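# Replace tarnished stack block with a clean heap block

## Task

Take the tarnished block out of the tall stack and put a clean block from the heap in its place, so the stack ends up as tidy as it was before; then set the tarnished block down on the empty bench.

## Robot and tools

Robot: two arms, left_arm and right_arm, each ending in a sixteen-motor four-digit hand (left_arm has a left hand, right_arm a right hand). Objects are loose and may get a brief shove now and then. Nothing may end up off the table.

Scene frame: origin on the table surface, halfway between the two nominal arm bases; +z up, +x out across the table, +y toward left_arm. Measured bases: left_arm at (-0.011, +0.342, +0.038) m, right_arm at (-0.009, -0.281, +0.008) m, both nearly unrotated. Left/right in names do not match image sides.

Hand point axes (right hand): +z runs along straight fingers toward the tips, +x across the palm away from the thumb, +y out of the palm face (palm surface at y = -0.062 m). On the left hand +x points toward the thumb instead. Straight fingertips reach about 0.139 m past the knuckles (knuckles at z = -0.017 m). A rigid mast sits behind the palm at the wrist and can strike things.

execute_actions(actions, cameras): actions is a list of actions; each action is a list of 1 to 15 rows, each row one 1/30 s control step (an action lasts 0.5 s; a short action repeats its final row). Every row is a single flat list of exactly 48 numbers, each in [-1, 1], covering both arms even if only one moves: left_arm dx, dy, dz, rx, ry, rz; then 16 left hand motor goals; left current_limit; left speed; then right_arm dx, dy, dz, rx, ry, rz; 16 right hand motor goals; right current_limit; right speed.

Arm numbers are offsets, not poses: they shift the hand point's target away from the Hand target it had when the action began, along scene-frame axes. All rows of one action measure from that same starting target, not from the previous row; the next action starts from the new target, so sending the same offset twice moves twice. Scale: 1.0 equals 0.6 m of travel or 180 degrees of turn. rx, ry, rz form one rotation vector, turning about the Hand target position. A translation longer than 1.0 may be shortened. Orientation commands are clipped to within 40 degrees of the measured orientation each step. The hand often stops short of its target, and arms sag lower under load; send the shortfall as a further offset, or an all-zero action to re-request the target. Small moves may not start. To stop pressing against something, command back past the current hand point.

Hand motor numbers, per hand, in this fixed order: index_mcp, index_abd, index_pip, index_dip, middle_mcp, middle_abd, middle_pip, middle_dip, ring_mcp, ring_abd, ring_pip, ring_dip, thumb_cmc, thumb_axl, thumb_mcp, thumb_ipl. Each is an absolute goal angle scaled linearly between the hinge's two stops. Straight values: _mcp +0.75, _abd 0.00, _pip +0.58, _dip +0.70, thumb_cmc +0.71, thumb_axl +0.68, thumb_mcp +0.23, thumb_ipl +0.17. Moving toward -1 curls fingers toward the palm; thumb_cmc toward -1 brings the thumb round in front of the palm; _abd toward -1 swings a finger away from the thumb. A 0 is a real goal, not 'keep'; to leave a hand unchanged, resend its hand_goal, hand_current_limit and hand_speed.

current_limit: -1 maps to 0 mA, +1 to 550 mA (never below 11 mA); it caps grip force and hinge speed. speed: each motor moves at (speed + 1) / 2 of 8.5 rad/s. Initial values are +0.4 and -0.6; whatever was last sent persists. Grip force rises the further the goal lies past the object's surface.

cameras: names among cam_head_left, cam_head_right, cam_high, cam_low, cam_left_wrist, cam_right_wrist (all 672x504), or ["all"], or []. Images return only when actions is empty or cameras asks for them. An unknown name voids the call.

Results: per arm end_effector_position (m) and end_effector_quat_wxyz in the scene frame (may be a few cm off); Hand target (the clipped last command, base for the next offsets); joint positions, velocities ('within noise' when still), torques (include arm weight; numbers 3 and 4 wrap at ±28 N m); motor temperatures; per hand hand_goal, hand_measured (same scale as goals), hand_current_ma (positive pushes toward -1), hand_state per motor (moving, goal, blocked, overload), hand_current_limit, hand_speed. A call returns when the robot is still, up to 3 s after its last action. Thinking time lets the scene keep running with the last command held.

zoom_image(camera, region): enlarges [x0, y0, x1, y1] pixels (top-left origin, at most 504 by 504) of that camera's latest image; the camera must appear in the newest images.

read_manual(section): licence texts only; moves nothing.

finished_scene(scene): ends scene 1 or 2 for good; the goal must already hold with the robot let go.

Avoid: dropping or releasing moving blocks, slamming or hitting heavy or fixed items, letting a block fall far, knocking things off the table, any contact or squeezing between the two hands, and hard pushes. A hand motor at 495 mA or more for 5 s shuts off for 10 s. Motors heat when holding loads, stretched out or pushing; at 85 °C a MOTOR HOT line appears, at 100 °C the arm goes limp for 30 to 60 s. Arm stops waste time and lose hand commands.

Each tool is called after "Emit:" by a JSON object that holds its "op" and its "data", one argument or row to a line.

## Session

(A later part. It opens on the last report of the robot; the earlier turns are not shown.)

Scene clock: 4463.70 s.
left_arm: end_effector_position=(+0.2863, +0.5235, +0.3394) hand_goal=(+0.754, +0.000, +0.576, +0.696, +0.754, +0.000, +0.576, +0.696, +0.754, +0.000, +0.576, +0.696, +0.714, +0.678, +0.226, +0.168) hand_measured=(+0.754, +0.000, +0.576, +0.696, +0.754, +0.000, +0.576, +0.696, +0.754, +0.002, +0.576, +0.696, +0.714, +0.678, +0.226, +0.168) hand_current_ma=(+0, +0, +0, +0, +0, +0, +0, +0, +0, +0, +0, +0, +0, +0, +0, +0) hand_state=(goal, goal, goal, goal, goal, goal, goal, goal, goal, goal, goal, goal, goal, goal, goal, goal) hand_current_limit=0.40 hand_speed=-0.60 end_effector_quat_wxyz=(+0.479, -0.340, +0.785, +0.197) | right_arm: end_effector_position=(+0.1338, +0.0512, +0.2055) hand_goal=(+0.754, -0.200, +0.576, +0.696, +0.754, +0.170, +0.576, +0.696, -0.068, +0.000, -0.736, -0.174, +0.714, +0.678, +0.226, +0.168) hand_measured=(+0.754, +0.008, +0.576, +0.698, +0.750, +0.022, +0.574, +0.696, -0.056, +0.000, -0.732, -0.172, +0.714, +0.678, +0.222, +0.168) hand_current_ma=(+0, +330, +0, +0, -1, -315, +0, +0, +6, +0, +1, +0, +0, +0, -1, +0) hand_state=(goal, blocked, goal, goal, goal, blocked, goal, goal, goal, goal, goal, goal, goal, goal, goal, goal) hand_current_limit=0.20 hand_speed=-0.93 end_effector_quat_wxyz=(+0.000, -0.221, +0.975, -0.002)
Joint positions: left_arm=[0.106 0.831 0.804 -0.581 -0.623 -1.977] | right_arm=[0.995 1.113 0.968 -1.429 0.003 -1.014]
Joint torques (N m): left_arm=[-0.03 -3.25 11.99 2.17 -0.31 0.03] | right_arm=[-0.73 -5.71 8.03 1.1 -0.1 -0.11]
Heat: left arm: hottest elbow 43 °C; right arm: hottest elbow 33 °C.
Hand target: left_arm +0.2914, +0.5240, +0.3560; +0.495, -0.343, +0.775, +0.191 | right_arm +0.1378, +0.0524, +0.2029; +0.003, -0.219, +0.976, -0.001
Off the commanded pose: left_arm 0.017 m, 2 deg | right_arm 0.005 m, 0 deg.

Emit:
{"op": "execute_actions", "data": {
  "actions": [
    [[0,0,0,0,0,0,0.754,0,0.576,0.696,0.754,0,0.576,0.696,0.754,0,0.576,0.696,0.714,0.678,0.226,0.168,0.4,-0.6,0.0006,0,-0.0033,0,0,0,0.754,-0.2,0.576,0.696,0.754,0.17,0.576,0.696,-0.068,0,-0.737,-0.174,0.714,0.678,0.226,0.168,0.2,-0.93]]
  ],
  "cameras": ["cam_low","cam_right_wrist"]
}}

Emit:
{"op": "zoom_image", "data": {
  "camera": "cam_low",
  "region": [340, 95, 366, 121]
}}

Emit:
{"op": "zoom_image", "data": {
  "camera": "cam_right_wrist",
  "region": [295, 0, 355, 60]
}}

Scene clock: 4475.77 s.
left_arm: end_effector_position=(+0.2863, +0.5235, +0.3394) hand_goal=(+0.754, +0.000, +0.576, +0.696, +0.754, +0.000, +0.576, +0.696, +0.754, +0.000, +0.576, +0.696, +0.714, +0.678, +0.226, +0.168) hand_measured=(+0.754, +0.000, +0.576, +0.696, +0.754, +0.000, +0.576, +0.696, +0.754, +0.002, +0.576, +0.696, +0.714, +0.678, +0.226, +0.168) hand_current_ma=(+0, +0, +0, +0, +0, +0, +0, +0, +0, +0, +0, +0, +0, +0, +0, +0) hand_state=(goal, goal, goal, goal, goal, goal, goal, goal, goal, goal, goal, goal, goal, goal, goal, goal) hand_current_limit=0.40 hand_speed=-0.60 end_effector_quat_wxyz=(+0.479, -0.340, +0.785, +0.197) | right_arm: end_effector_position=(+0.1349, +0.0525, +0.2054) hand_goal=(+0.754, -0.200, +0.576, +0.696, +0.754, +0.170, +0.576, +0.696, -0.068, +0.000, -0.736, -0.174, +0.714, +0.678, +0.226, +0.168) hand_measured=(+0.754, +0.008, +0.576, +0.698, +0.750, +0.022, +0.574, +0.696, -0.056, +0.000, -0.732, -0.172, +0.714, +0.678, +0.222, +0.168) hand_current_ma=(+0, +330, +0, +0, -1, -315, +0, +0, +6, +0, +1, +0, +0, +0, -1, +0) hand_state=(goal, blocked, goal, goal, goal, blocked, goal, goal, goal, goal, goal, goal, goal, goal, goal, goal) hand_current_limit=0.20 hand_speed=-0.93 end_effector_quat_wxyz=(+0.002, -0.220, +0.975, -0.001)
Joint positions: left_arm=[0.106 0.831 0.804 -0.581 -0.623 -1.977] | right_arm=[0.994 1.114 0.968 -1.423 0.003 -1.014]
Joint torques (N m): left_arm=[-0.09 -3.31 11.99 2.17 -0.3 0.03] | right_arm=[-0.73 -5.77 7.69 1.1 -0.1 -0.11]
Heat: left arm: hottest elbow 43 °C; right arm: hottest elbow 33 °C.
Hand target: left_arm +0.2914, +0.5240, +0.3560; +0.495, -0.343, +0.775, +0.191 | right_arm +0.1381, +0.0524, +0.2010; +0.003, -0.219, +0.976, -0.001
Off the commanded pose: left_arm 0.017 m, 2 deg | right_arm 0.006 m, 0 deg.
Images, in order (width x height): cam_low 672x504, cam_right_wrist 672x504.

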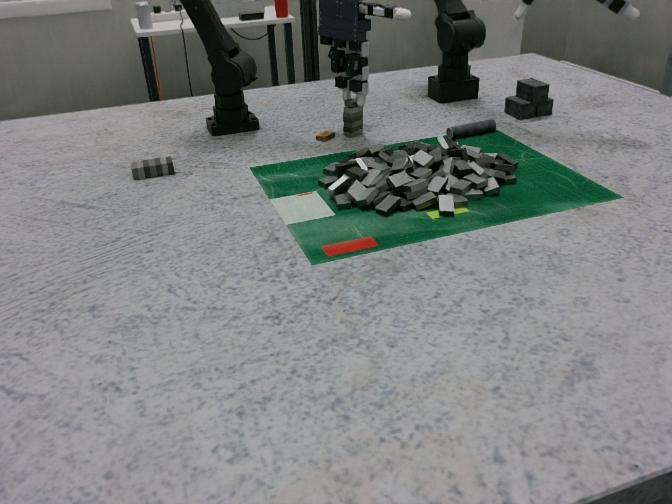

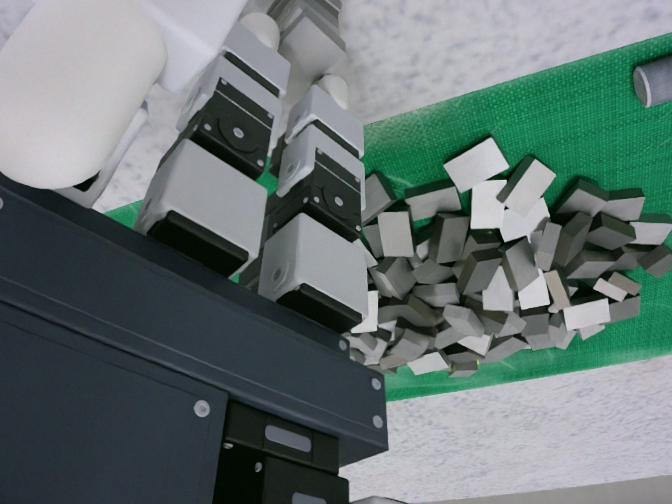

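Scaled by 19.385 from the camera's 672x504 image, which has a finer 960x720 frame.

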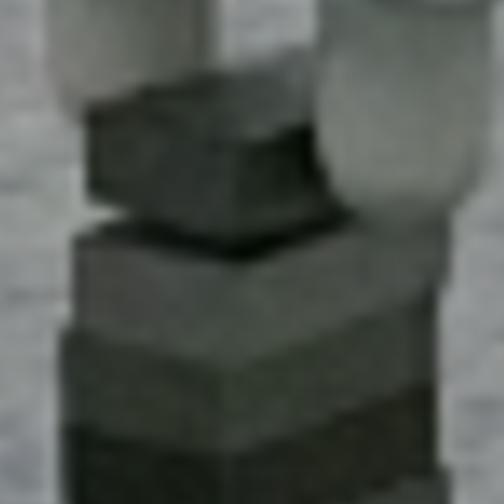

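Scaled by 8.400 from the camera's 672x504 image, which has a finer 960x720 frame.

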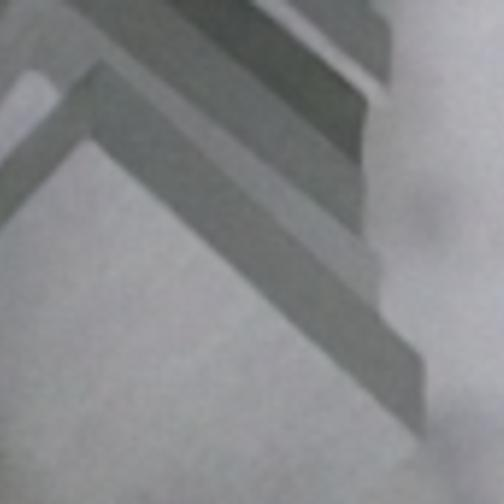

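Emit:
{"op": "execute_actions", "data": {
  "actions": [
    [[0,0,0,0,0,0,0.754,0,0.576,0.696,0.754,0,0.576,0.696,0.754,0,0.576,0.696,0.714,0.678,0.226,0.168,0.4,-0.6,-0.0007,-0.0015,-0.0012,0,0,0,0.754,-0.2,0.576,0.696,0.754,0.17,0.576,0.696,-0.068,0,-0.737,-0.174,0.714,0.678,0.226,0.168,0.2,-0.93]]
  ]
}}

Scene clock: 4489.20 s.
left_arm: end_effector_position=(+0.2863, +0.5235, +0.3394) hand_goal=(+0.754, +0.000, +0.576, +0.696, +0.754, +0.000, +0.576, +0.696, +0.754, +0.000, +0.576, +0.696, +0.714, +0.678, +0.226, +0.168) hand_measured=(+0.754, +0.000, +0.576, +0.696, +0.754, +0.000, +0.576, +0.696, +0.754, +0.002, +0.576, +0.696, +0.714, +0.678, +0.226, +0.168) hand_current_ma=(+0, +0, +0, +0, +0, +0, +0, +0, +0, +0, +0, +0, +0, +0, +0, +0) hand_state=(goal, goal, goal, goal, goal, goal, goal, goal, goal, goal, goal, goal, goal, goal, goal, goal) hand_current_limit=0.40 hand_speed=-0.60 end_effector_quat_wxyz=(+0.479, -0.340, +0.785, +0.197) | right_arm: end_effector_position=(+0.1343, +0.0511, +0.2028) hand_goal=(+0.754, -0.200, +0.576, +0.696, +0.754, +0.170, +0.576, +0.696, -0.068, +0.000, -0.736, -0.174, +0.714, +0.678, +0.226, +0.168) hand_measured=(+0.754, +0.008, +0.576, +0.698, +0.750, +0.022, +0.574, +0.696, -0.056, +0.000, -0.732, -0.172, +0.714, +0.678, +0.222, +0.168) hand_current_ma=(+0, +330, +0, +0, -1, -315, +0, +0, +6, +0, +1, +0, +0, +0, -1, +0) hand_state=(goal, blocked, goal, goal, goal, blocked, goal, goal, goal, goal, goal, goal, goal, goal, goal, goal) hand_current_limit=0.20 hand_speed=-0.93 end_effector_quat_wxyz=(+0.000, -0.220, +0.976, -0.002)
Joint positions: left_arm=[0.106 0.831 0.804 -0.581 -0.623 -1.977] | right_arm=[0.994 1.114 0.962 -1.422 0.003 -1.014]
Joint torques (N m): left_arm=[-0.03 -3.25 11.99 2.21 -0.31 0.03] | right_arm=[-0.73 -5.89 7.87 1.09 -0.1 -0.12]
Heat: left arm: hottest elbow 43 °C; right arm: hottest elbow 33 °C.
Hand target: left_arm +0.2914, +0.5240, +0.3560; +0.495, -0.343, +0.775, +0.191 | right_arm +0.1378, +0.0515, +0.2002; +0.003, -0.219, +0.976, -0.001
Off the commanded pose: left_arm 0.017 m, 2 deg | right_arm 0.004 m, 0 deg.

Emit:
{"op": "execute_actions", "data": {
  "actions": [],
  "cameras": ["cam_low","cam_right_wrist"]
}}

Emit:
{"op": "zoom_image", "data": {
  "camera": "cam_low",
  "region": [340, 95, 366, 121]
}}

Emit:
{"op": "zoom_image", "data": {
  "camera": "cam_right_wrist",
  "region": [295, 0, 355, 60]
}}

Scene clock: 4497.20 s.
left_arm: end_effector_position=(+0.2863, +0.5235, +0.3394) hand_goal=(+0.754, +0.000, +0.576, +0.696, +0.754, +0.000, +0.576, +0.696, +0.754, +0.000, +0.576, +0.696, +0.714, +0.678, +0.226, +0.168) hand_measured=(+0.754, +0.000, +0.576, +0.696, +0.754, +0.000, +0.576, +0.696, +0.754, +0.002, +0.576, +0.696, +0.714, +0.678, +0.226, +0.168) hand_current_ma=(+0, +0, +0, +0, +0, +0, +0, +0, +0, +0, +0, +0, +0, +0, +0, +0) hand_state=(goal, goal, goal, goal, goal, goal, goal, goal, goal, goal, goal, goal, goal, goal, goal, goal) hand_current_limit=0.40 hand_speed=-0.60 end_effector_quat_wxyz=(+0.479, -0.340, +0.785, +0.197) | right_arm: end_effector_position=(+0.1343, +0.0511, +0.2028) hand_goal=(+0.754, -0.200, +0.576, +0.696, +0.754, +0.170, +0.576, +0.696, -0.068, +0.000, -0.736, -0.174, +0.714, +0.678, +0.226, +0.168) hand_measured=(+0.754, +0.008, +0.576, +0.698, +0.750, +0.022, +0.574, +0.696, -0.056, +0.000, -0.732, -0.172, +0.714, +0.678, +0.222, +0.168) hand_current_ma=(+0, +330, +0, +0, -1, -315, +0, +0, +6, +0, +1, +0, +0, +0, -1, +0) hand_state=(goal, blocked, goal, goal, goal, blocked, goal, goal, goal, goal, goal, goal, goal, goal, goal, goal) hand_current_limit=0.20 hand_speed=-0.93 end_effector_quat_wxyz=(+0.000, -0.220, +0.976, -0.002)
Joint positions: left_arm=[0.106 0.831 0.804 -0.581 -0.623 -1.977] | right_arm=[0.994 1.114 0.962 -1.422 0.003 -1.014]
Joint velocities: within noise
Joint torques (N m): left_arm=[-0.03 -3.25 12 2.19 -0.31 0.04] | right_arm=[-0.73 -5.95 7.87 1.09 -0.1 -0.12]
Motor temperatures (°C): left_arm=[22 23 43 24 25 23] | right_arm=[25 24 33 22 23 24]
Heat: left arm: hottest elbow 43 °C; right arm: hottest elbow 33 °C.
Hand target: left_arm +0.2914, +0.5240, +0.3560; +0.495, -0.343, +0.775, +0.191 | right_arm +0.1378, +0.0515, +0.2002; +0.003, -0.219, +0.976, -0.001
Off the commanded pose: left_arm 0.017 m, 2 deg | right_arm 0.004 m, 0 deg.
Images, in order (width x height): cam_low 672x504, cam_right_wrist 672x504.

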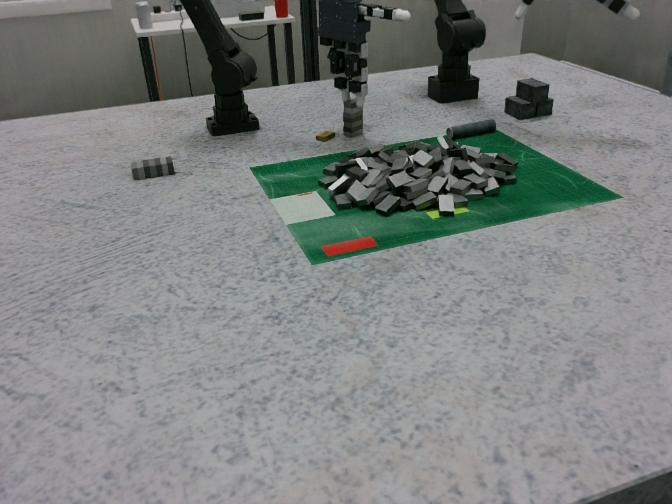

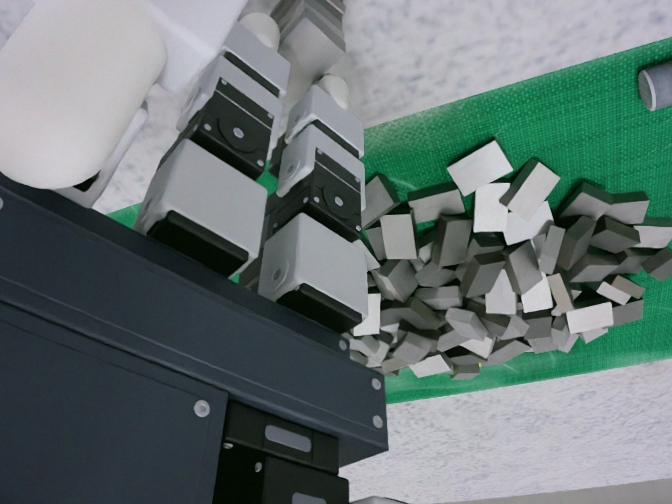

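Scaled by 19.385 from the camera's 672x504 image, which has a finer 960x720 frame.

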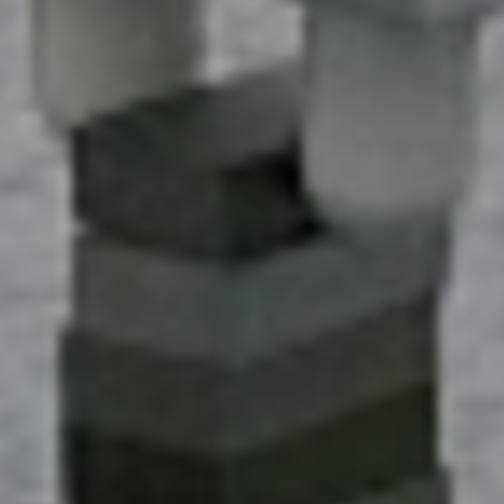

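Scaled by 8.400 from the camera's 672x504 image, which has a finer 960x720 frame.

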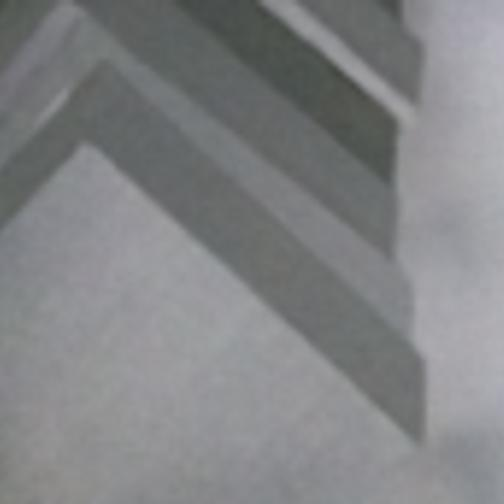

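Emit:
{"op": "execute_actions", "data": {
  "actions": [
    [[0,0,0,0,0,0,0.754,0,0.576,0.696,0.754,0,0.576,0.696,0.754,0,0.576,0.696,0.714,0.678,0.226,0.168,0.4,-0.6,-0.0006,-0.0013,-0.0025,0,0,0,0.754,-0.2,0.576,0.696,0.754,0.17,0.576,0.696,-0.068,0,-0.737,-0.174,0.714,0.678,0.226,0.168,0.2,-0.93]]
  ],
  "cameras": ["cam_low","cam_right_wrist"]
}}

Emit:
{"op": "zoom_image", "data": {
  "camera": "cam_low",
  "region": [340, 95, 366, 121]
}}

Emit:
{"op": "zoom_image", "data": {
  "camera": "cam_right_wrist",
  "region": [295, 0, 355, 60]
}}

Scene clock: 4512.77 s.
left_arm: end_effector_position=(+0.2863, +0.5235, +0.3394) hand_goal=(+0.754, +0.000, +0.576, +0.696, +0.754, +0.000, +0.576, +0.696, +0.754, +0.000, +0.576, +0.696, +0.714, +0.678, +0.226, +0.168) hand_measured=(+0.754, +0.000, +0.576, +0.696, +0.754, +0.000, +0.576, +0.696, +0.754, +0.002, +0.576, +0.696, +0.714, +0.678, +0.226, +0.168) hand_current_ma=(+0, +0, +0, +0, +0, +0, +0, +0, +0, +0, +0, +0, +0, +0, +0, +0) hand_state=(goal, goal, goal, goal, goal, goal, goal, goal, goal, goal, goal, goal, goal, goal, goal, goal) hand_current_limit=0.40 hand_speed=-0.60 end_effector_quat_wxyz=(+0.479, -0.340, +0.785, +0.197) | right_arm: end_effector_position=(+0.1347, +0.0515, +0.2025) hand_goal=(+0.754, -0.200, +0.576, +0.696, +0.754, +0.170, +0.576, +0.696, -0.068, +0.000, -0.736, -0.174, +0.714, +0.678, +0.226, +0.168) hand_measured=(+0.754, +0.008, +0.576, +0.698, +0.750, +0.022, +0.574, +0.696, -0.056, +0.000, -0.732, -0.172, +0.714, +0.678, +0.222, +0.168) hand_current_ma=(+0, +330, +0, +0, -1, -315, +0, +0, +6, +0, +1, +0, +0, +0, -1, +0) hand_state=(goal, blocked, goal, goal, goal, blocked, goal, goal, goal, goal, goal, goal, goal, goal, goal, goal) hand_current_limit=0.20 hand_speed=-0.93 end_effector_quat_wxyz=(+0.001, -0.220, +0.976, -0.001)
Joint positions: left_arm=[0.106 0.831 0.804 -0.581 -0.623 -1.977] | right_arm=[0.993 1.114 0.961 -1.418 0.003 -1.014]
Joint torques (N m): left_arm=[-0.09 -3.25 11.99 2.18 -0.3 0.03] | right_arm=[-0.73 -6.01 7.53 1.09 -0.09 -0.12]
Heat: left arm: hottest elbow 43 °C; right arm: hottest elbow 33 °C.
Hand target: left_arm +0.2914, +0.5240, +0.3560; +0.495, -0.343, +0.775, +0.191 | right_arm +0.1374, +0.0507, +0.1987; +0.003, -0.219, +0.976, -0.001
Off the commanded pose: left_arm 0.017 m, 2 deg | right_arm 0.005 m, 0 deg.
Images, in order (width x height): cam_low 672x504, cam_right_wrist 672x504.

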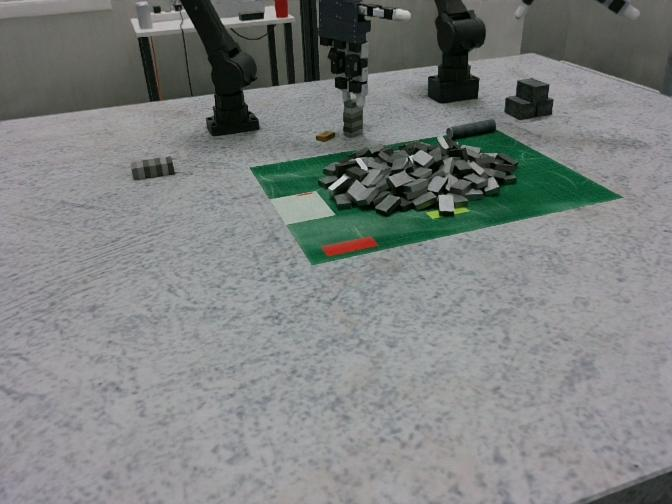

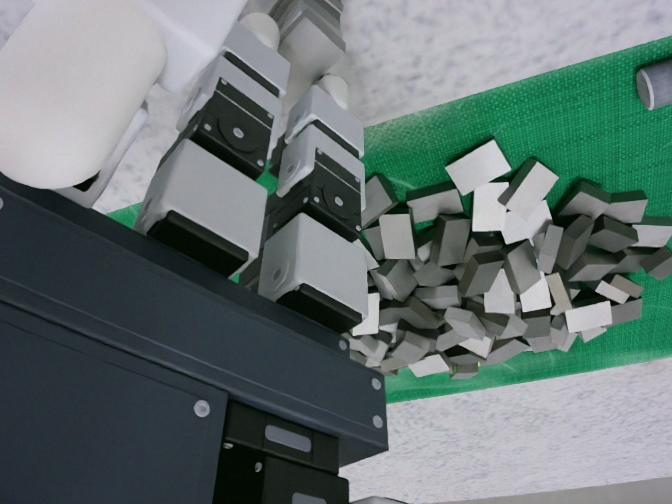

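Scaled by 19.385 from the camera's 672x504 image, which has a finer 960x720 frame.

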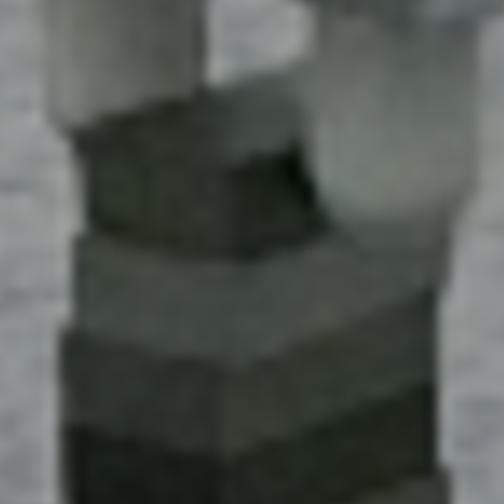

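Scaled by 8.400 from the camera's 672x504 image, which has a finer 960x720 frame.

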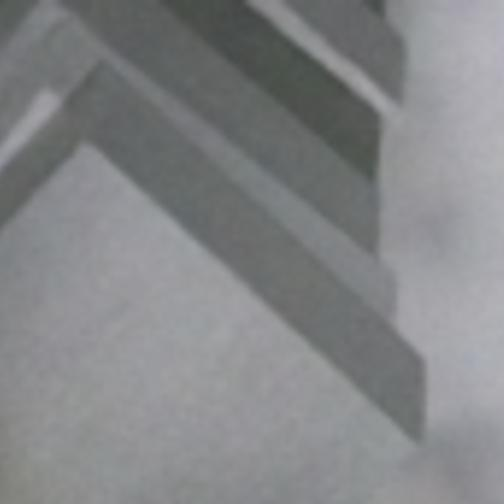

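Emit:
{"op": "execute_actions", "data": {
  "actions": [
    [[0,0,0,0,0,0,0.754,0,0.576,0.696,0.754,0,0.576,0.696,0.754,0,0.576,0.696,0.714,0.678,0.226,0.168,0.4,-0.6,0.0007,-0.003,0.0005,0,0,0,0.754,-0.2,0.576,0.696,0.754,0.17,0.576,0.696,-0.068,0,-0.737,-0.174,0.714,0.678,0.226,0.168,0.2,-0.93]]
  ],
  "cameras": ["cam_low","cam_right_wrist"]
}}

Emit:
{"op": "zoom_image", "data": {
  "camera": "cam_low",
  "region": [340, 95, 366, 121]
}}

Emit:
{"op": "zoom_image", "data": {
  "camera": "cam_right_wrist",
  "region": [295, 0, 355, 60]
}}

Scene clock: 4534.63 s.
left_arm: end_effector_position=(+0.2863, +0.5235, +0.3394) hand_goal=(+0.754, +0.000, +0.576, +0.696, +0.754, +0.000, +0.576, +0.696, +0.754, +0.000, +0.576, +0.696, +0.714, +0.678, +0.226, +0.168) hand_measured=(+0.754, +0.000, +0.576, +0.696, +0.754, +0.000, +0.576, +0.696, +0.754, +0.002, +0.576, +0.696, +0.714, +0.678, +0.226, +0.168) hand_current_ma=(+0, +0, +0, +0, +0, +0, +0, +0, +0, +0, +0, +0, +0, +0, +0, +0) hand_state=(goal, goal, goal, goal, goal, goal, goal, goal, goal, goal, goal, goal, goal, goal, goal, goal) hand_current_limit=0.40 hand_speed=-0.60 end_effector_quat_wxyz=(+0.479, -0.340, +0.785, +0.197) | right_arm: end_effector_position=(+0.1355, +0.0512, +0.2025) hand_goal=(+0.754, -0.200, +0.576, +0.696, +0.754, +0.170, +0.576, +0.696, -0.068, +0.000, -0.736, -0.174, +0.714, +0.678, +0.226, +0.168) hand_measured=(+0.754, +0.008, +0.576, +0.698, +0.750, +0.022, +0.574, +0.696, -0.056, +0.000, -0.732, -0.172, +0.714, +0.678, +0.222, +0.168) hand_current_ma=(+0, +330, +0, +0, -1, -315, +0, +0, +6, +0, +1, +0, +0, +0, -1, +0) hand_state=(goal, blocked, goal, goal, goal, blocked, goal, goal, goal, goal, goal, goal, goal, goal, goal, goal) hand_current_limit=0.20 hand_speed=-0.93 end_effector_quat_wxyz=(+0.001, -0.219, +0.976, -0.001)
Joint positions: left_arm=[0.106 0.831 0.804 -0.581 -0.623 -1.977] | right_arm=[0.991 1.114 0.961 -1.418 0.003 -1.014]
Joint torques (N m): left_arm=[-0.03 -3.25 11.99 2.19 -0.3 0.02] | right_arm=[-0.91 -6.36 7.38 1.01 -0.09 -0.16]
Heat: left arm: hottest elbow 43 °C; right arm: hottest elbow 33 °C.
Hand target: left_arm +0.2914, +0.5240, +0.3560; +0.495, -0.343, +0.775, +0.191 | right_arm +0.1378, +0.0489, +0.1990; +0.003, -0.219, +0.976, -0.001
Off the commanded pose: left_arm 0.017 m, 2 deg | right_arm 0.005 m, 0 deg.
Images, in order (width x height): cam_low 672x504, cam_right_wrist 672x504.

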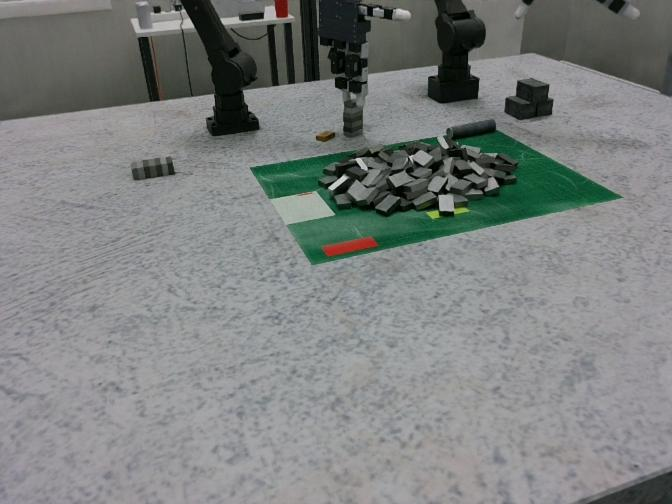

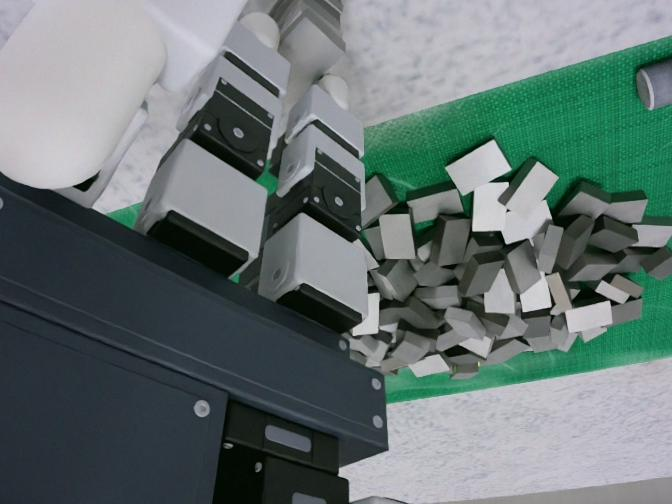

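Scaled by 19.385 from the camera's 672x504 image, which has a finer 960x720 frame.

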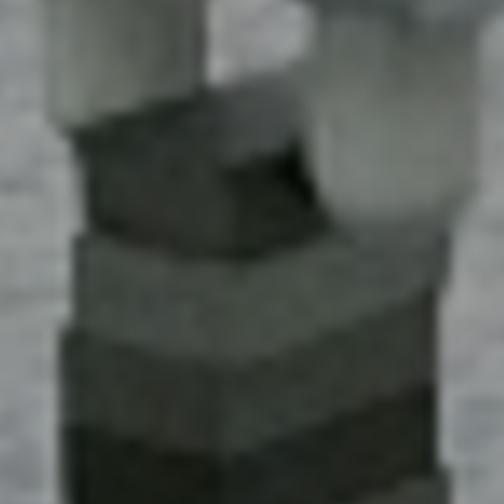

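Scaled by 8.400 from the camera's 672x504 image, which has a finer 960x720 frame.

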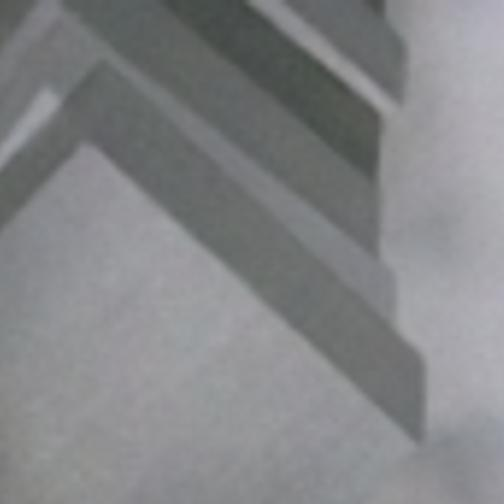

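Emit:
{"op": "execute_actions", "data": {
  "actions": [
    [[0,0,0,0,0,0,0.754,0,0.576,0.696,0.754,0,0.576,0.696,0.754,0,0.576,0.696,0.714,0.678,0.226,0.168,0.4,-0.6,-0.0014,-0.003,0.003,0,0,0,0.754,-0.2,0.576,0.696,0.754,0.17,0.576,0.696,-0.068,0,-0.737,-0.174,0.714,0.678,0.226,0.168,0.2,-0.93]]
  ]
}}

Emit:
{"op": "execute_actions", "data": {
  "actions": [],
  "cameras": ["cam_low","cam_right_wrist"]
}}

Emit:
{"op": "zoom_image", "data": {
  "camera": "cam_low",
  "region": [340, 95, 366, 121]
}}

Emit:
{"op": "zoom_image", "data": {
  "camera": "cam_right_wrist",
  "region": [295, 0, 355, 60]
}}

Scene clock: 4562.67 s.
left_arm: end_effector_position=(+0.2863, +0.5235, +0.3394) hand_goal=(+0.754, +0.000, +0.576, +0.696, +0.754, +0.000, +0.576, +0.696, +0.754, +0.000, +0.576, +0.696, +0.714, +0.678, +0.226, +0.168) hand_measured=(+0.754, +0.000, +0.576, +0.696, +0.754, +0.000, +0.576, +0.696, +0.754, +0.002, +0.576, +0.696, +0.714, +0.678, +0.226, +0.168) hand_current_ma=(+0, +0, +0, +0, +0, +0, +0, +0, +0, +0, +0, +0, +0, +0, +0, +0) hand_state=(goal, goal, goal, goal, goal, goal, goal, goal, goal, goal, goal, goal, goal, goal, goal, goal) hand_current_limit=0.40 hand_speed=-0.60 end_effector_quat_wxyz=(+0.479, -0.340, +0.785, +0.197) | right_arm: end_effector_position=(+0.1355, +0.0512, +0.2025) hand_goal=(+0.754, -0.200, +0.576, +0.696, +0.754, +0.170, +0.576, +0.696, -0.068, +0.000, -0.736, -0.174, +0.714, +0.678, +0.226, +0.168) hand_measured=(+0.754, +0.008, +0.576, +0.698, +0.750, +0.022, +0.574, +0.696, -0.056, +0.000, -0.732, -0.172, +0.714, +0.678, +0.222, +0.168) hand_current_ma=(+0, +330, +0, +0, -1, -315, +0, +0, +6, +0, +1, +0, +0, +0, -1, +0) hand_state=(goal, blocked, goal, goal, goal, blocked, goal, goal, goal, goal, goal, goal, goal, goal, goal, goal) hand_current_limit=0.20 hand_speed=-0.93 end_effector_quat_wxyz=(+0.001, -0.219, +0.976, -0.001)
Joint positions: left_arm=[0.106 0.831 0.804 -0.581 -0.623 -1.977] | right_arm=[0.991 1.114 0.961 -1.418 0.003 -1.014]
Joint torques (N m): left_arm=[-0.03 -3.25 11.99 2.18 -0.3 0.03] | right_arm=[-0.97 -6.89 7.39 0.75 -0.1 -0.17]
Heat: left arm: hottest elbow 43 °C; right arm: hottest elbow 32 °C.
Hand target: left_arm +0.2914, +0.5240, +0.3560; +0.495, -0.343, +0.775, +0.191 | right_arm +0.1369, +0.0471, +0.2008; +0.003, -0.219, +0.976, -0.001
Off the commanded pose: left_arm 0.017 m, 2 deg | right_arm 0.005 m, 0 deg.

Scene clock: 4562.67 s.
left_arm: end_effector_position=(+0.2863, +0.5235, +0.3394) hand_goal=(+0.754, +0.000, +0.576, +0.696, +0.754, +0.000, +0.576, +0.696, +0.754, +0.000, +0.576, +0.696, +0.714, +0.678, +0.226, +0.168) hand_measured=(+0.754, +0.000, +0.576, +0.696, +0.754, +0.000, +0.576, +0.696, +0.754, +0.002, +0.576, +0.696, +0.714, +0.678, +0.226, +0.168) hand_current_ma=(+0, +0, +0, +0, +0, +0, +0, +0, +0, +0, +0, +0, +0, +0, +0, +0) hand_state=(goal, goal, goal, goal, goal, goal, goal, goal, goal, goal, goal, goal, goal, goal, goal, goal) hand_current_limit=0.40 hand_speed=-0.60 end_effector_quat_wxyz=(+0.479, -0.340, +0.785, +0.197) | right_arm: end_effector_position=(+0.1355, +0.0512, +0.2025) hand_goal=(+0.754, -0.200, +0.576, +0.696, +0.754, +0.170, +0.576, +0.696, -0.068, +0.000, -0.736, -0.174, +0.714, +0.678, +0.226, +0.168) hand_measured=(+0.754, +0.008, +0.576, +0.698, +0.750, +0.022, +0.574, +0.696, -0.056, +0.000, -0.732, -0.172, +0.714, +0.678, +0.222, +0.168) hand_current_ma=(+0, +330, +0, +0, -1, -315, +0, +0, +6, +0, +1, +0, +0, +0, -1, +0) hand_state=(goal, blocked, goal, goal, goal, blocked, goal, goal, goal, goal, goal, goal, goal, goal, goal, goal) hand_current_limit=0.20 hand_speed=-0.93 end_effector_quat_wxyz=(+0.001, -0.219, +0.976, -0.001)
Joint positions: left_arm=[0.106 0.831 0.804 -0.581 -0.623 -1.977] | right_arm=[0.991 1.114 0.961 -1.418 0.003 -1.014]
Joint velocities: within noise
Joint torques (N m): left_arm=[-0.03 -3.25 11.99 2.18 -0.3 0.03] | right_arm=[-0.97 -6.89 7.39 0.75 -0.1 -0.17]
Motor temperatures (°C): left_arm=[22 23 43 24 25 23] | right_arm=[25 24 32 22 23 24]
Heat: left arm: hottest elbow 43 °C; right arm: hottest elbow 32 °C.
Hand target: left_arm +0.2914, +0.5240, +0.3560; +0.495, -0.343, +0.775, +0.191 | right_arm +0.1369, +0.0471, +0.2008; +0.003, -0.219, +0.976, -0.001
Off the commanded pose: left_arm 0.017 m, 2 deg | right_arm 0.005 m, 0 deg.
Images, in order (width x height): cam_low 672x504, cam_right_wrist 672x504.

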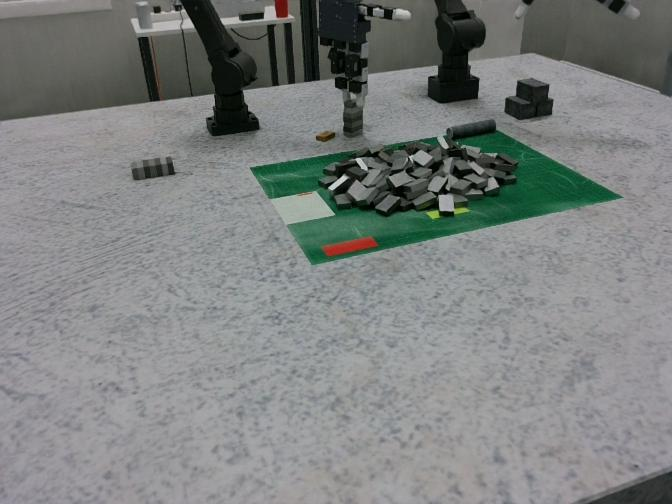

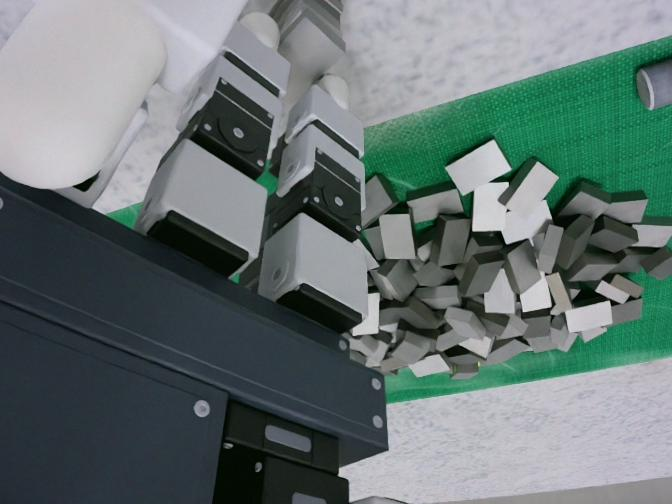

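Scaled by 19.385 from the camera's 672x504 image, which has a finer 960x720 frame.

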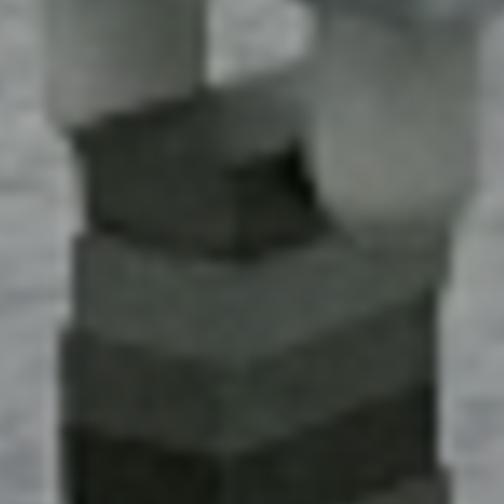

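Scaled by 8.400 from the camera's 672x504 image, which has a finer 960x720 frame.

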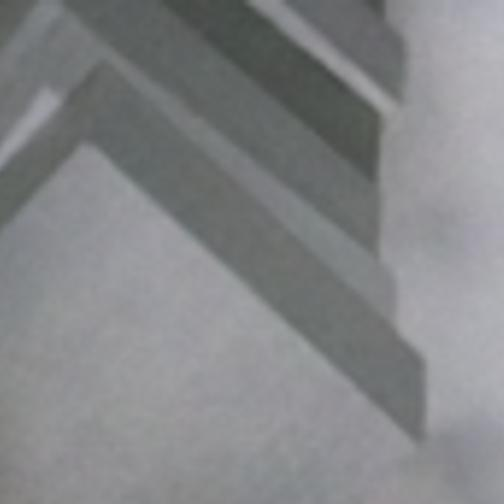

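Emit:
{"op": "execute_actions", "data": {
  "actions": [
    [[0,0,0,0,0,0,0.754,0,0.576,0.696,0.754,0,0.576,0.696,0.754,0,0.576,0.696,0.714,0.678,0.226,0.168,0.4,-0.6,-0.0008,-0.0022,0.002,0,0,0,0.754,-0.2,0.576,0.696,0.754,0.17,0.576,0.696,-0.068,0,-0.737,-0.174,0.714,0.678,0.226,0.168,0.2,-0.93]]
  ],
  "cameras": ["cam_low","cam_right_wrist"]
}}

Emit:
{"op": "zoom_image", "data": {
  "camera": "cam_low",
  "region": [340, 95, 366, 121]
}}

Emit:
{"op": "zoom_image", "data": {
  "camera": "cam_right_wrist",
  "region": [295, 0, 355, 60]
}}

Scene clock: 4571.53 s.
left_arm: end_effector_position=(+0.2863, +0.5235, +0.3394) hand_goal=(+0.754, +0.000, +0.576, +0.696, +0.754, +0.000, +0.576, +0.696, +0.754, +0.000, +0.576, +0.696, +0.714, +0.678, +0.226, +0.168) hand_measured=(+0.754, +0.000, +0.576, +0.696, +0.754, +0.000, +0.576, +0.696, +0.754, +0.002, +0.576, +0.696, +0.714, +0.678, +0.226, +0.168) hand_current_ma=(+0, +0, +0, +0, +0, +0, +0, +0, +0, +0, +0, +0, +0, +0, +0, +0) hand_state=(goal, goal, goal, goal, goal, goal, goal, goal, goal, goal, goal, goal, goal, goal, goal, goal) hand_current_limit=0.40 hand_speed=-0.60 end_effector_quat_wxyz=(+0.479, -0.340, +0.785, +0.197) | right_arm: end_effector_position=(+0.1357, +0.0510, +0.2026) hand_goal=(+0.754, -0.200, +0.576, +0.696, +0.754, +0.170, +0.576, +0.696, -0.068, +0.000, -0.736, -0.174, +0.714, +0.678, +0.226, +0.168) hand_measured=(+0.754, +0.008, +0.576, +0.698, +0.750, +0.022, +0.574, +0.696, -0.056, +0.000, -0.732, -0.172, +0.714, +0.678, +0.222, +0.168) hand_current_ma=(+0, +330, +0, +0, -1, -315, +0, +0, +6, +0, +1, +0, +0, +0, -1, +0) hand_state=(goal, blocked, goal, goal, goal, blocked, goal, goal, goal, goal, goal, goal, goal, goal, goal, goal) hand_current_limit=0.20 hand_speed=-0.93 end_effector_quat_wxyz=(+0.001, -0.218, +0.976, -0.001)
Joint positions: left_arm=[0.106 0.831 0.804 -0.581 -0.623 -1.977] | right_arm=[0.99 1.114 0.961 -1.418 0.003 -1.014]
Joint torques (N m): left_arm=[-0.03 -3.19 11.97 2.18 -0.3 0.03] | right_arm=[-1.03 -7.18 7.39 0.57 -0.1 -0.18]
Heat: left arm: hottest elbow 43 °C; right arm: hottest elbow 32 °C.
Hand target: left_arm +0.2914, +0.5240, +0.3560; +0.495, -0.343, +0.775, +0.191 | right_arm +0.1364, +0.0458, +0.2020; +0.003, -0.219, +0.976, -0.001
Off the commanded pose: left_arm 0.017 m, 2 deg | right_arm 0.005 m, 0 deg.
Images, in order (width x height): cam_low 672x504, cam_right_wrist 672x504.

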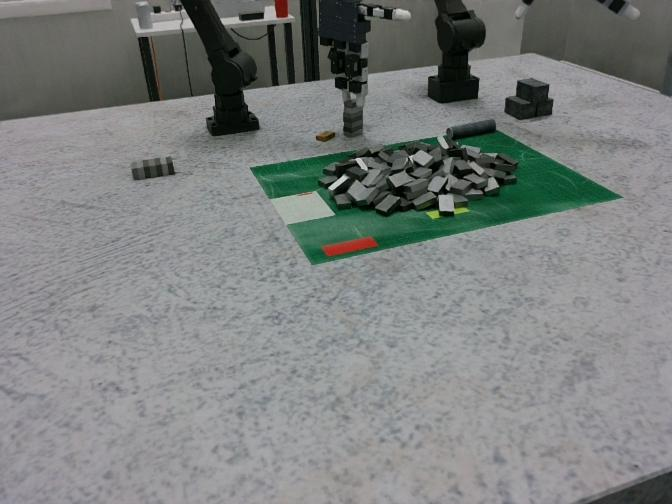

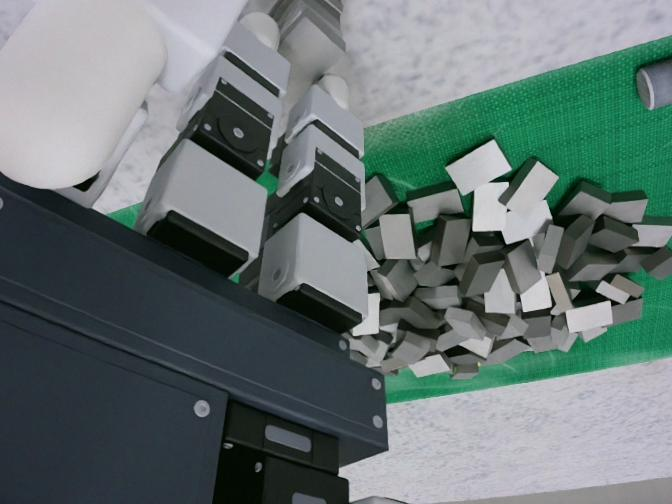

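Scaled by 19.385 from the camera's 672x504 image, which has a finer 960x720 frame.

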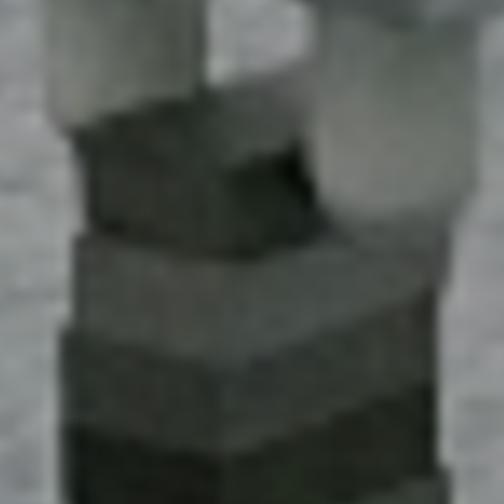

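Scaled by 8.400 from the camera's 672x504 image, which has a finer 960x720 frame.

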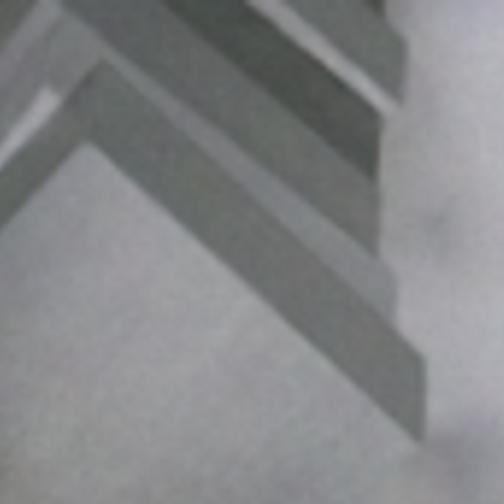

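Emit:
{"op": "execute_actions", "data": {
  "actions": [
    [[0,0,0,0,0,0,0.754,0,0.576,0.696,0.754,0,0.576,0.696,0.754,0,0.576,0.696,0.714,0.678,0.226,0.168,0.4,-0.6,-0.0023,-0.0025,0.003,0,0,0,0.754,-0.2,0.576,0.696,0.754,0.17,0.576,0.696,-0.068,0,-0.737,-0.174,0.714,0.678,0.226,0.168,0.2,-0.93]]
  ],
  "cameras": ["cam_low","cam_right_wrist"]
}}

Emit:
{"op": "zoom_image", "data": {
  "camera": "cam_low",
  "region": [340, 95, 366, 121]
}}

Emit:
{"op": "zoom_image", "data": {
  "camera": "cam_right_wrist",
  "region": [295, 0, 355, 60]
}}

Scene clock: 4586.57 s.
left_arm: end_effector_position=(+0.2863, +0.5235, +0.3394) hand_goal=(+0.754, +0.000, +0.576, +0.696, +0.754, +0.000, +0.576, +0.696, +0.754, +0.000, +0.576, +0.696, +0.714, +0.678, +0.226, +0.168) hand_measured=(+0.754, +0.000, +0.576, +0.696, +0.754, +0.000, +0.576, +0.696, +0.754, +0.002, +0.576, +0.696, +0.714, +0.678, +0.226, +0.168) hand_current_ma=(+0, +0, +0, +0, +0, +0, +0, +0, +0, +0, +0, +0, +0, +0, +0, +0) hand_state=(goal, goal, goal, goal, goal, goal, goal, goal, goal, goal, goal, goal, goal, goal, goal, goal) hand_current_limit=0.40 hand_speed=-0.60 end_effector_quat_wxyz=(+0.479, -0.340, +0.785, +0.197) | right_arm: end_effector_position=(+0.1352, +0.0500, +0.2028) hand_goal=(+0.754, -0.200, +0.576, +0.696, +0.754, +0.170, +0.576, +0.696, -0.068, +0.000, -0.736, -0.174, +0.714, +0.678, +0.226, +0.168) hand_measured=(+0.754, +0.008, +0.576, +0.698, +0.750, +0.022, +0.574, +0.696, -0.056, +0.000, -0.732, -0.172, +0.714, +0.678, +0.222, +0.168) hand_current_ma=(+0, +330, +0, +0, -1, -315, +0, +0, +6, +0, +1, +0, +0, +0, -1, +0) hand_state=(goal, blocked, goal, goal, goal, blocked, goal, goal, goal, goal, goal, goal, goal, goal, goal, goal) hand_current_limit=0.20 hand_speed=-0.93 end_effector_quat_wxyz=(+0.002, -0.218, +0.976, -0.001)
Joint positions: left_arm=[0.106 0.831 0.804 -0.581 -0.623 -1.977] | right_arm=[0.99 1.109 0.958 -1.418 0.003 -1.014]
Joint torques (N m): left_arm=[-0.09 -3.25 11.99 2.19 -0.3 0.03] | right_arm=[-0.91 -7.3 7.69 0.32 -0.1 -0.17]
Heat: left arm: hottest elbow 43 °C; right arm: hottest elbow 32 °C.
Hand target: left_arm +0.2914, +0.5240, +0.3560; +0.495, -0.343, +0.775, +0.191 | right_arm +0.1351, +0.0443, +0.2038; +0.003, -0.219, +0.976, -0.001
Off the commanded pose: left_arm 0.017 m, 2 deg | right_arm 0.006 m, 0 deg.
Images, in order (width x height): cam_low 672x504, cam_right_wrist 672x504.

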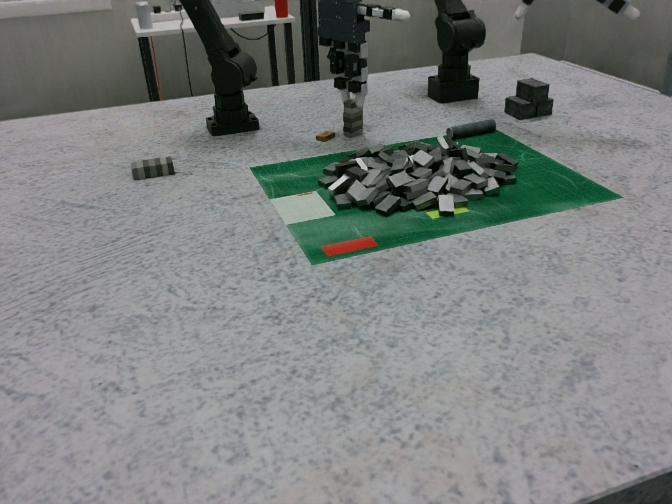

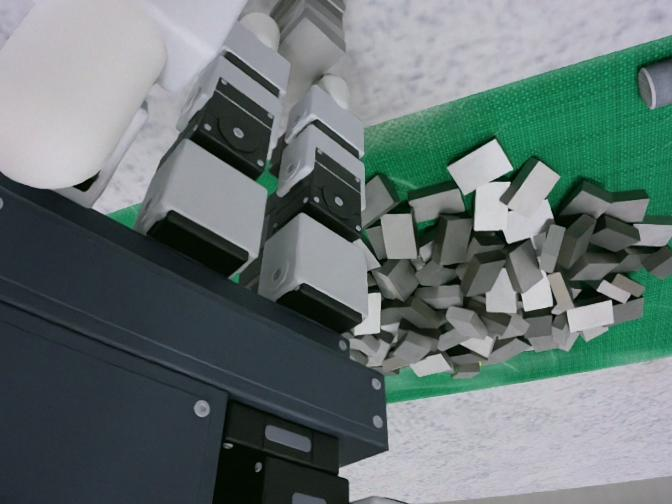

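Scaled by 19.385 from the camera's 672x504 image, which has a finer 960x720 frame.

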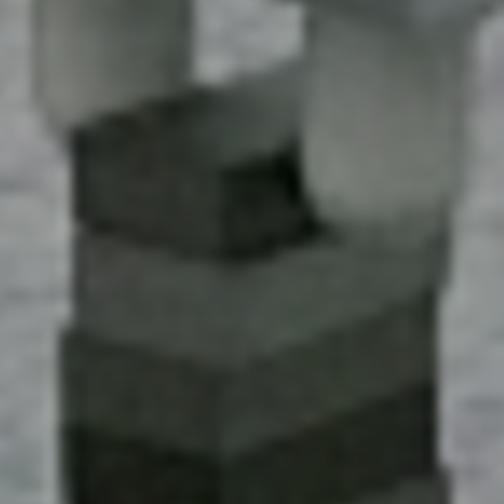

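Scaled by 8.400 from the camera's 672x504 image, which has a finer 960x720 frame.

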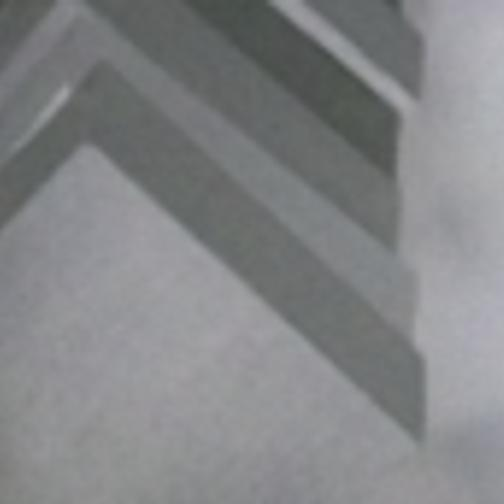

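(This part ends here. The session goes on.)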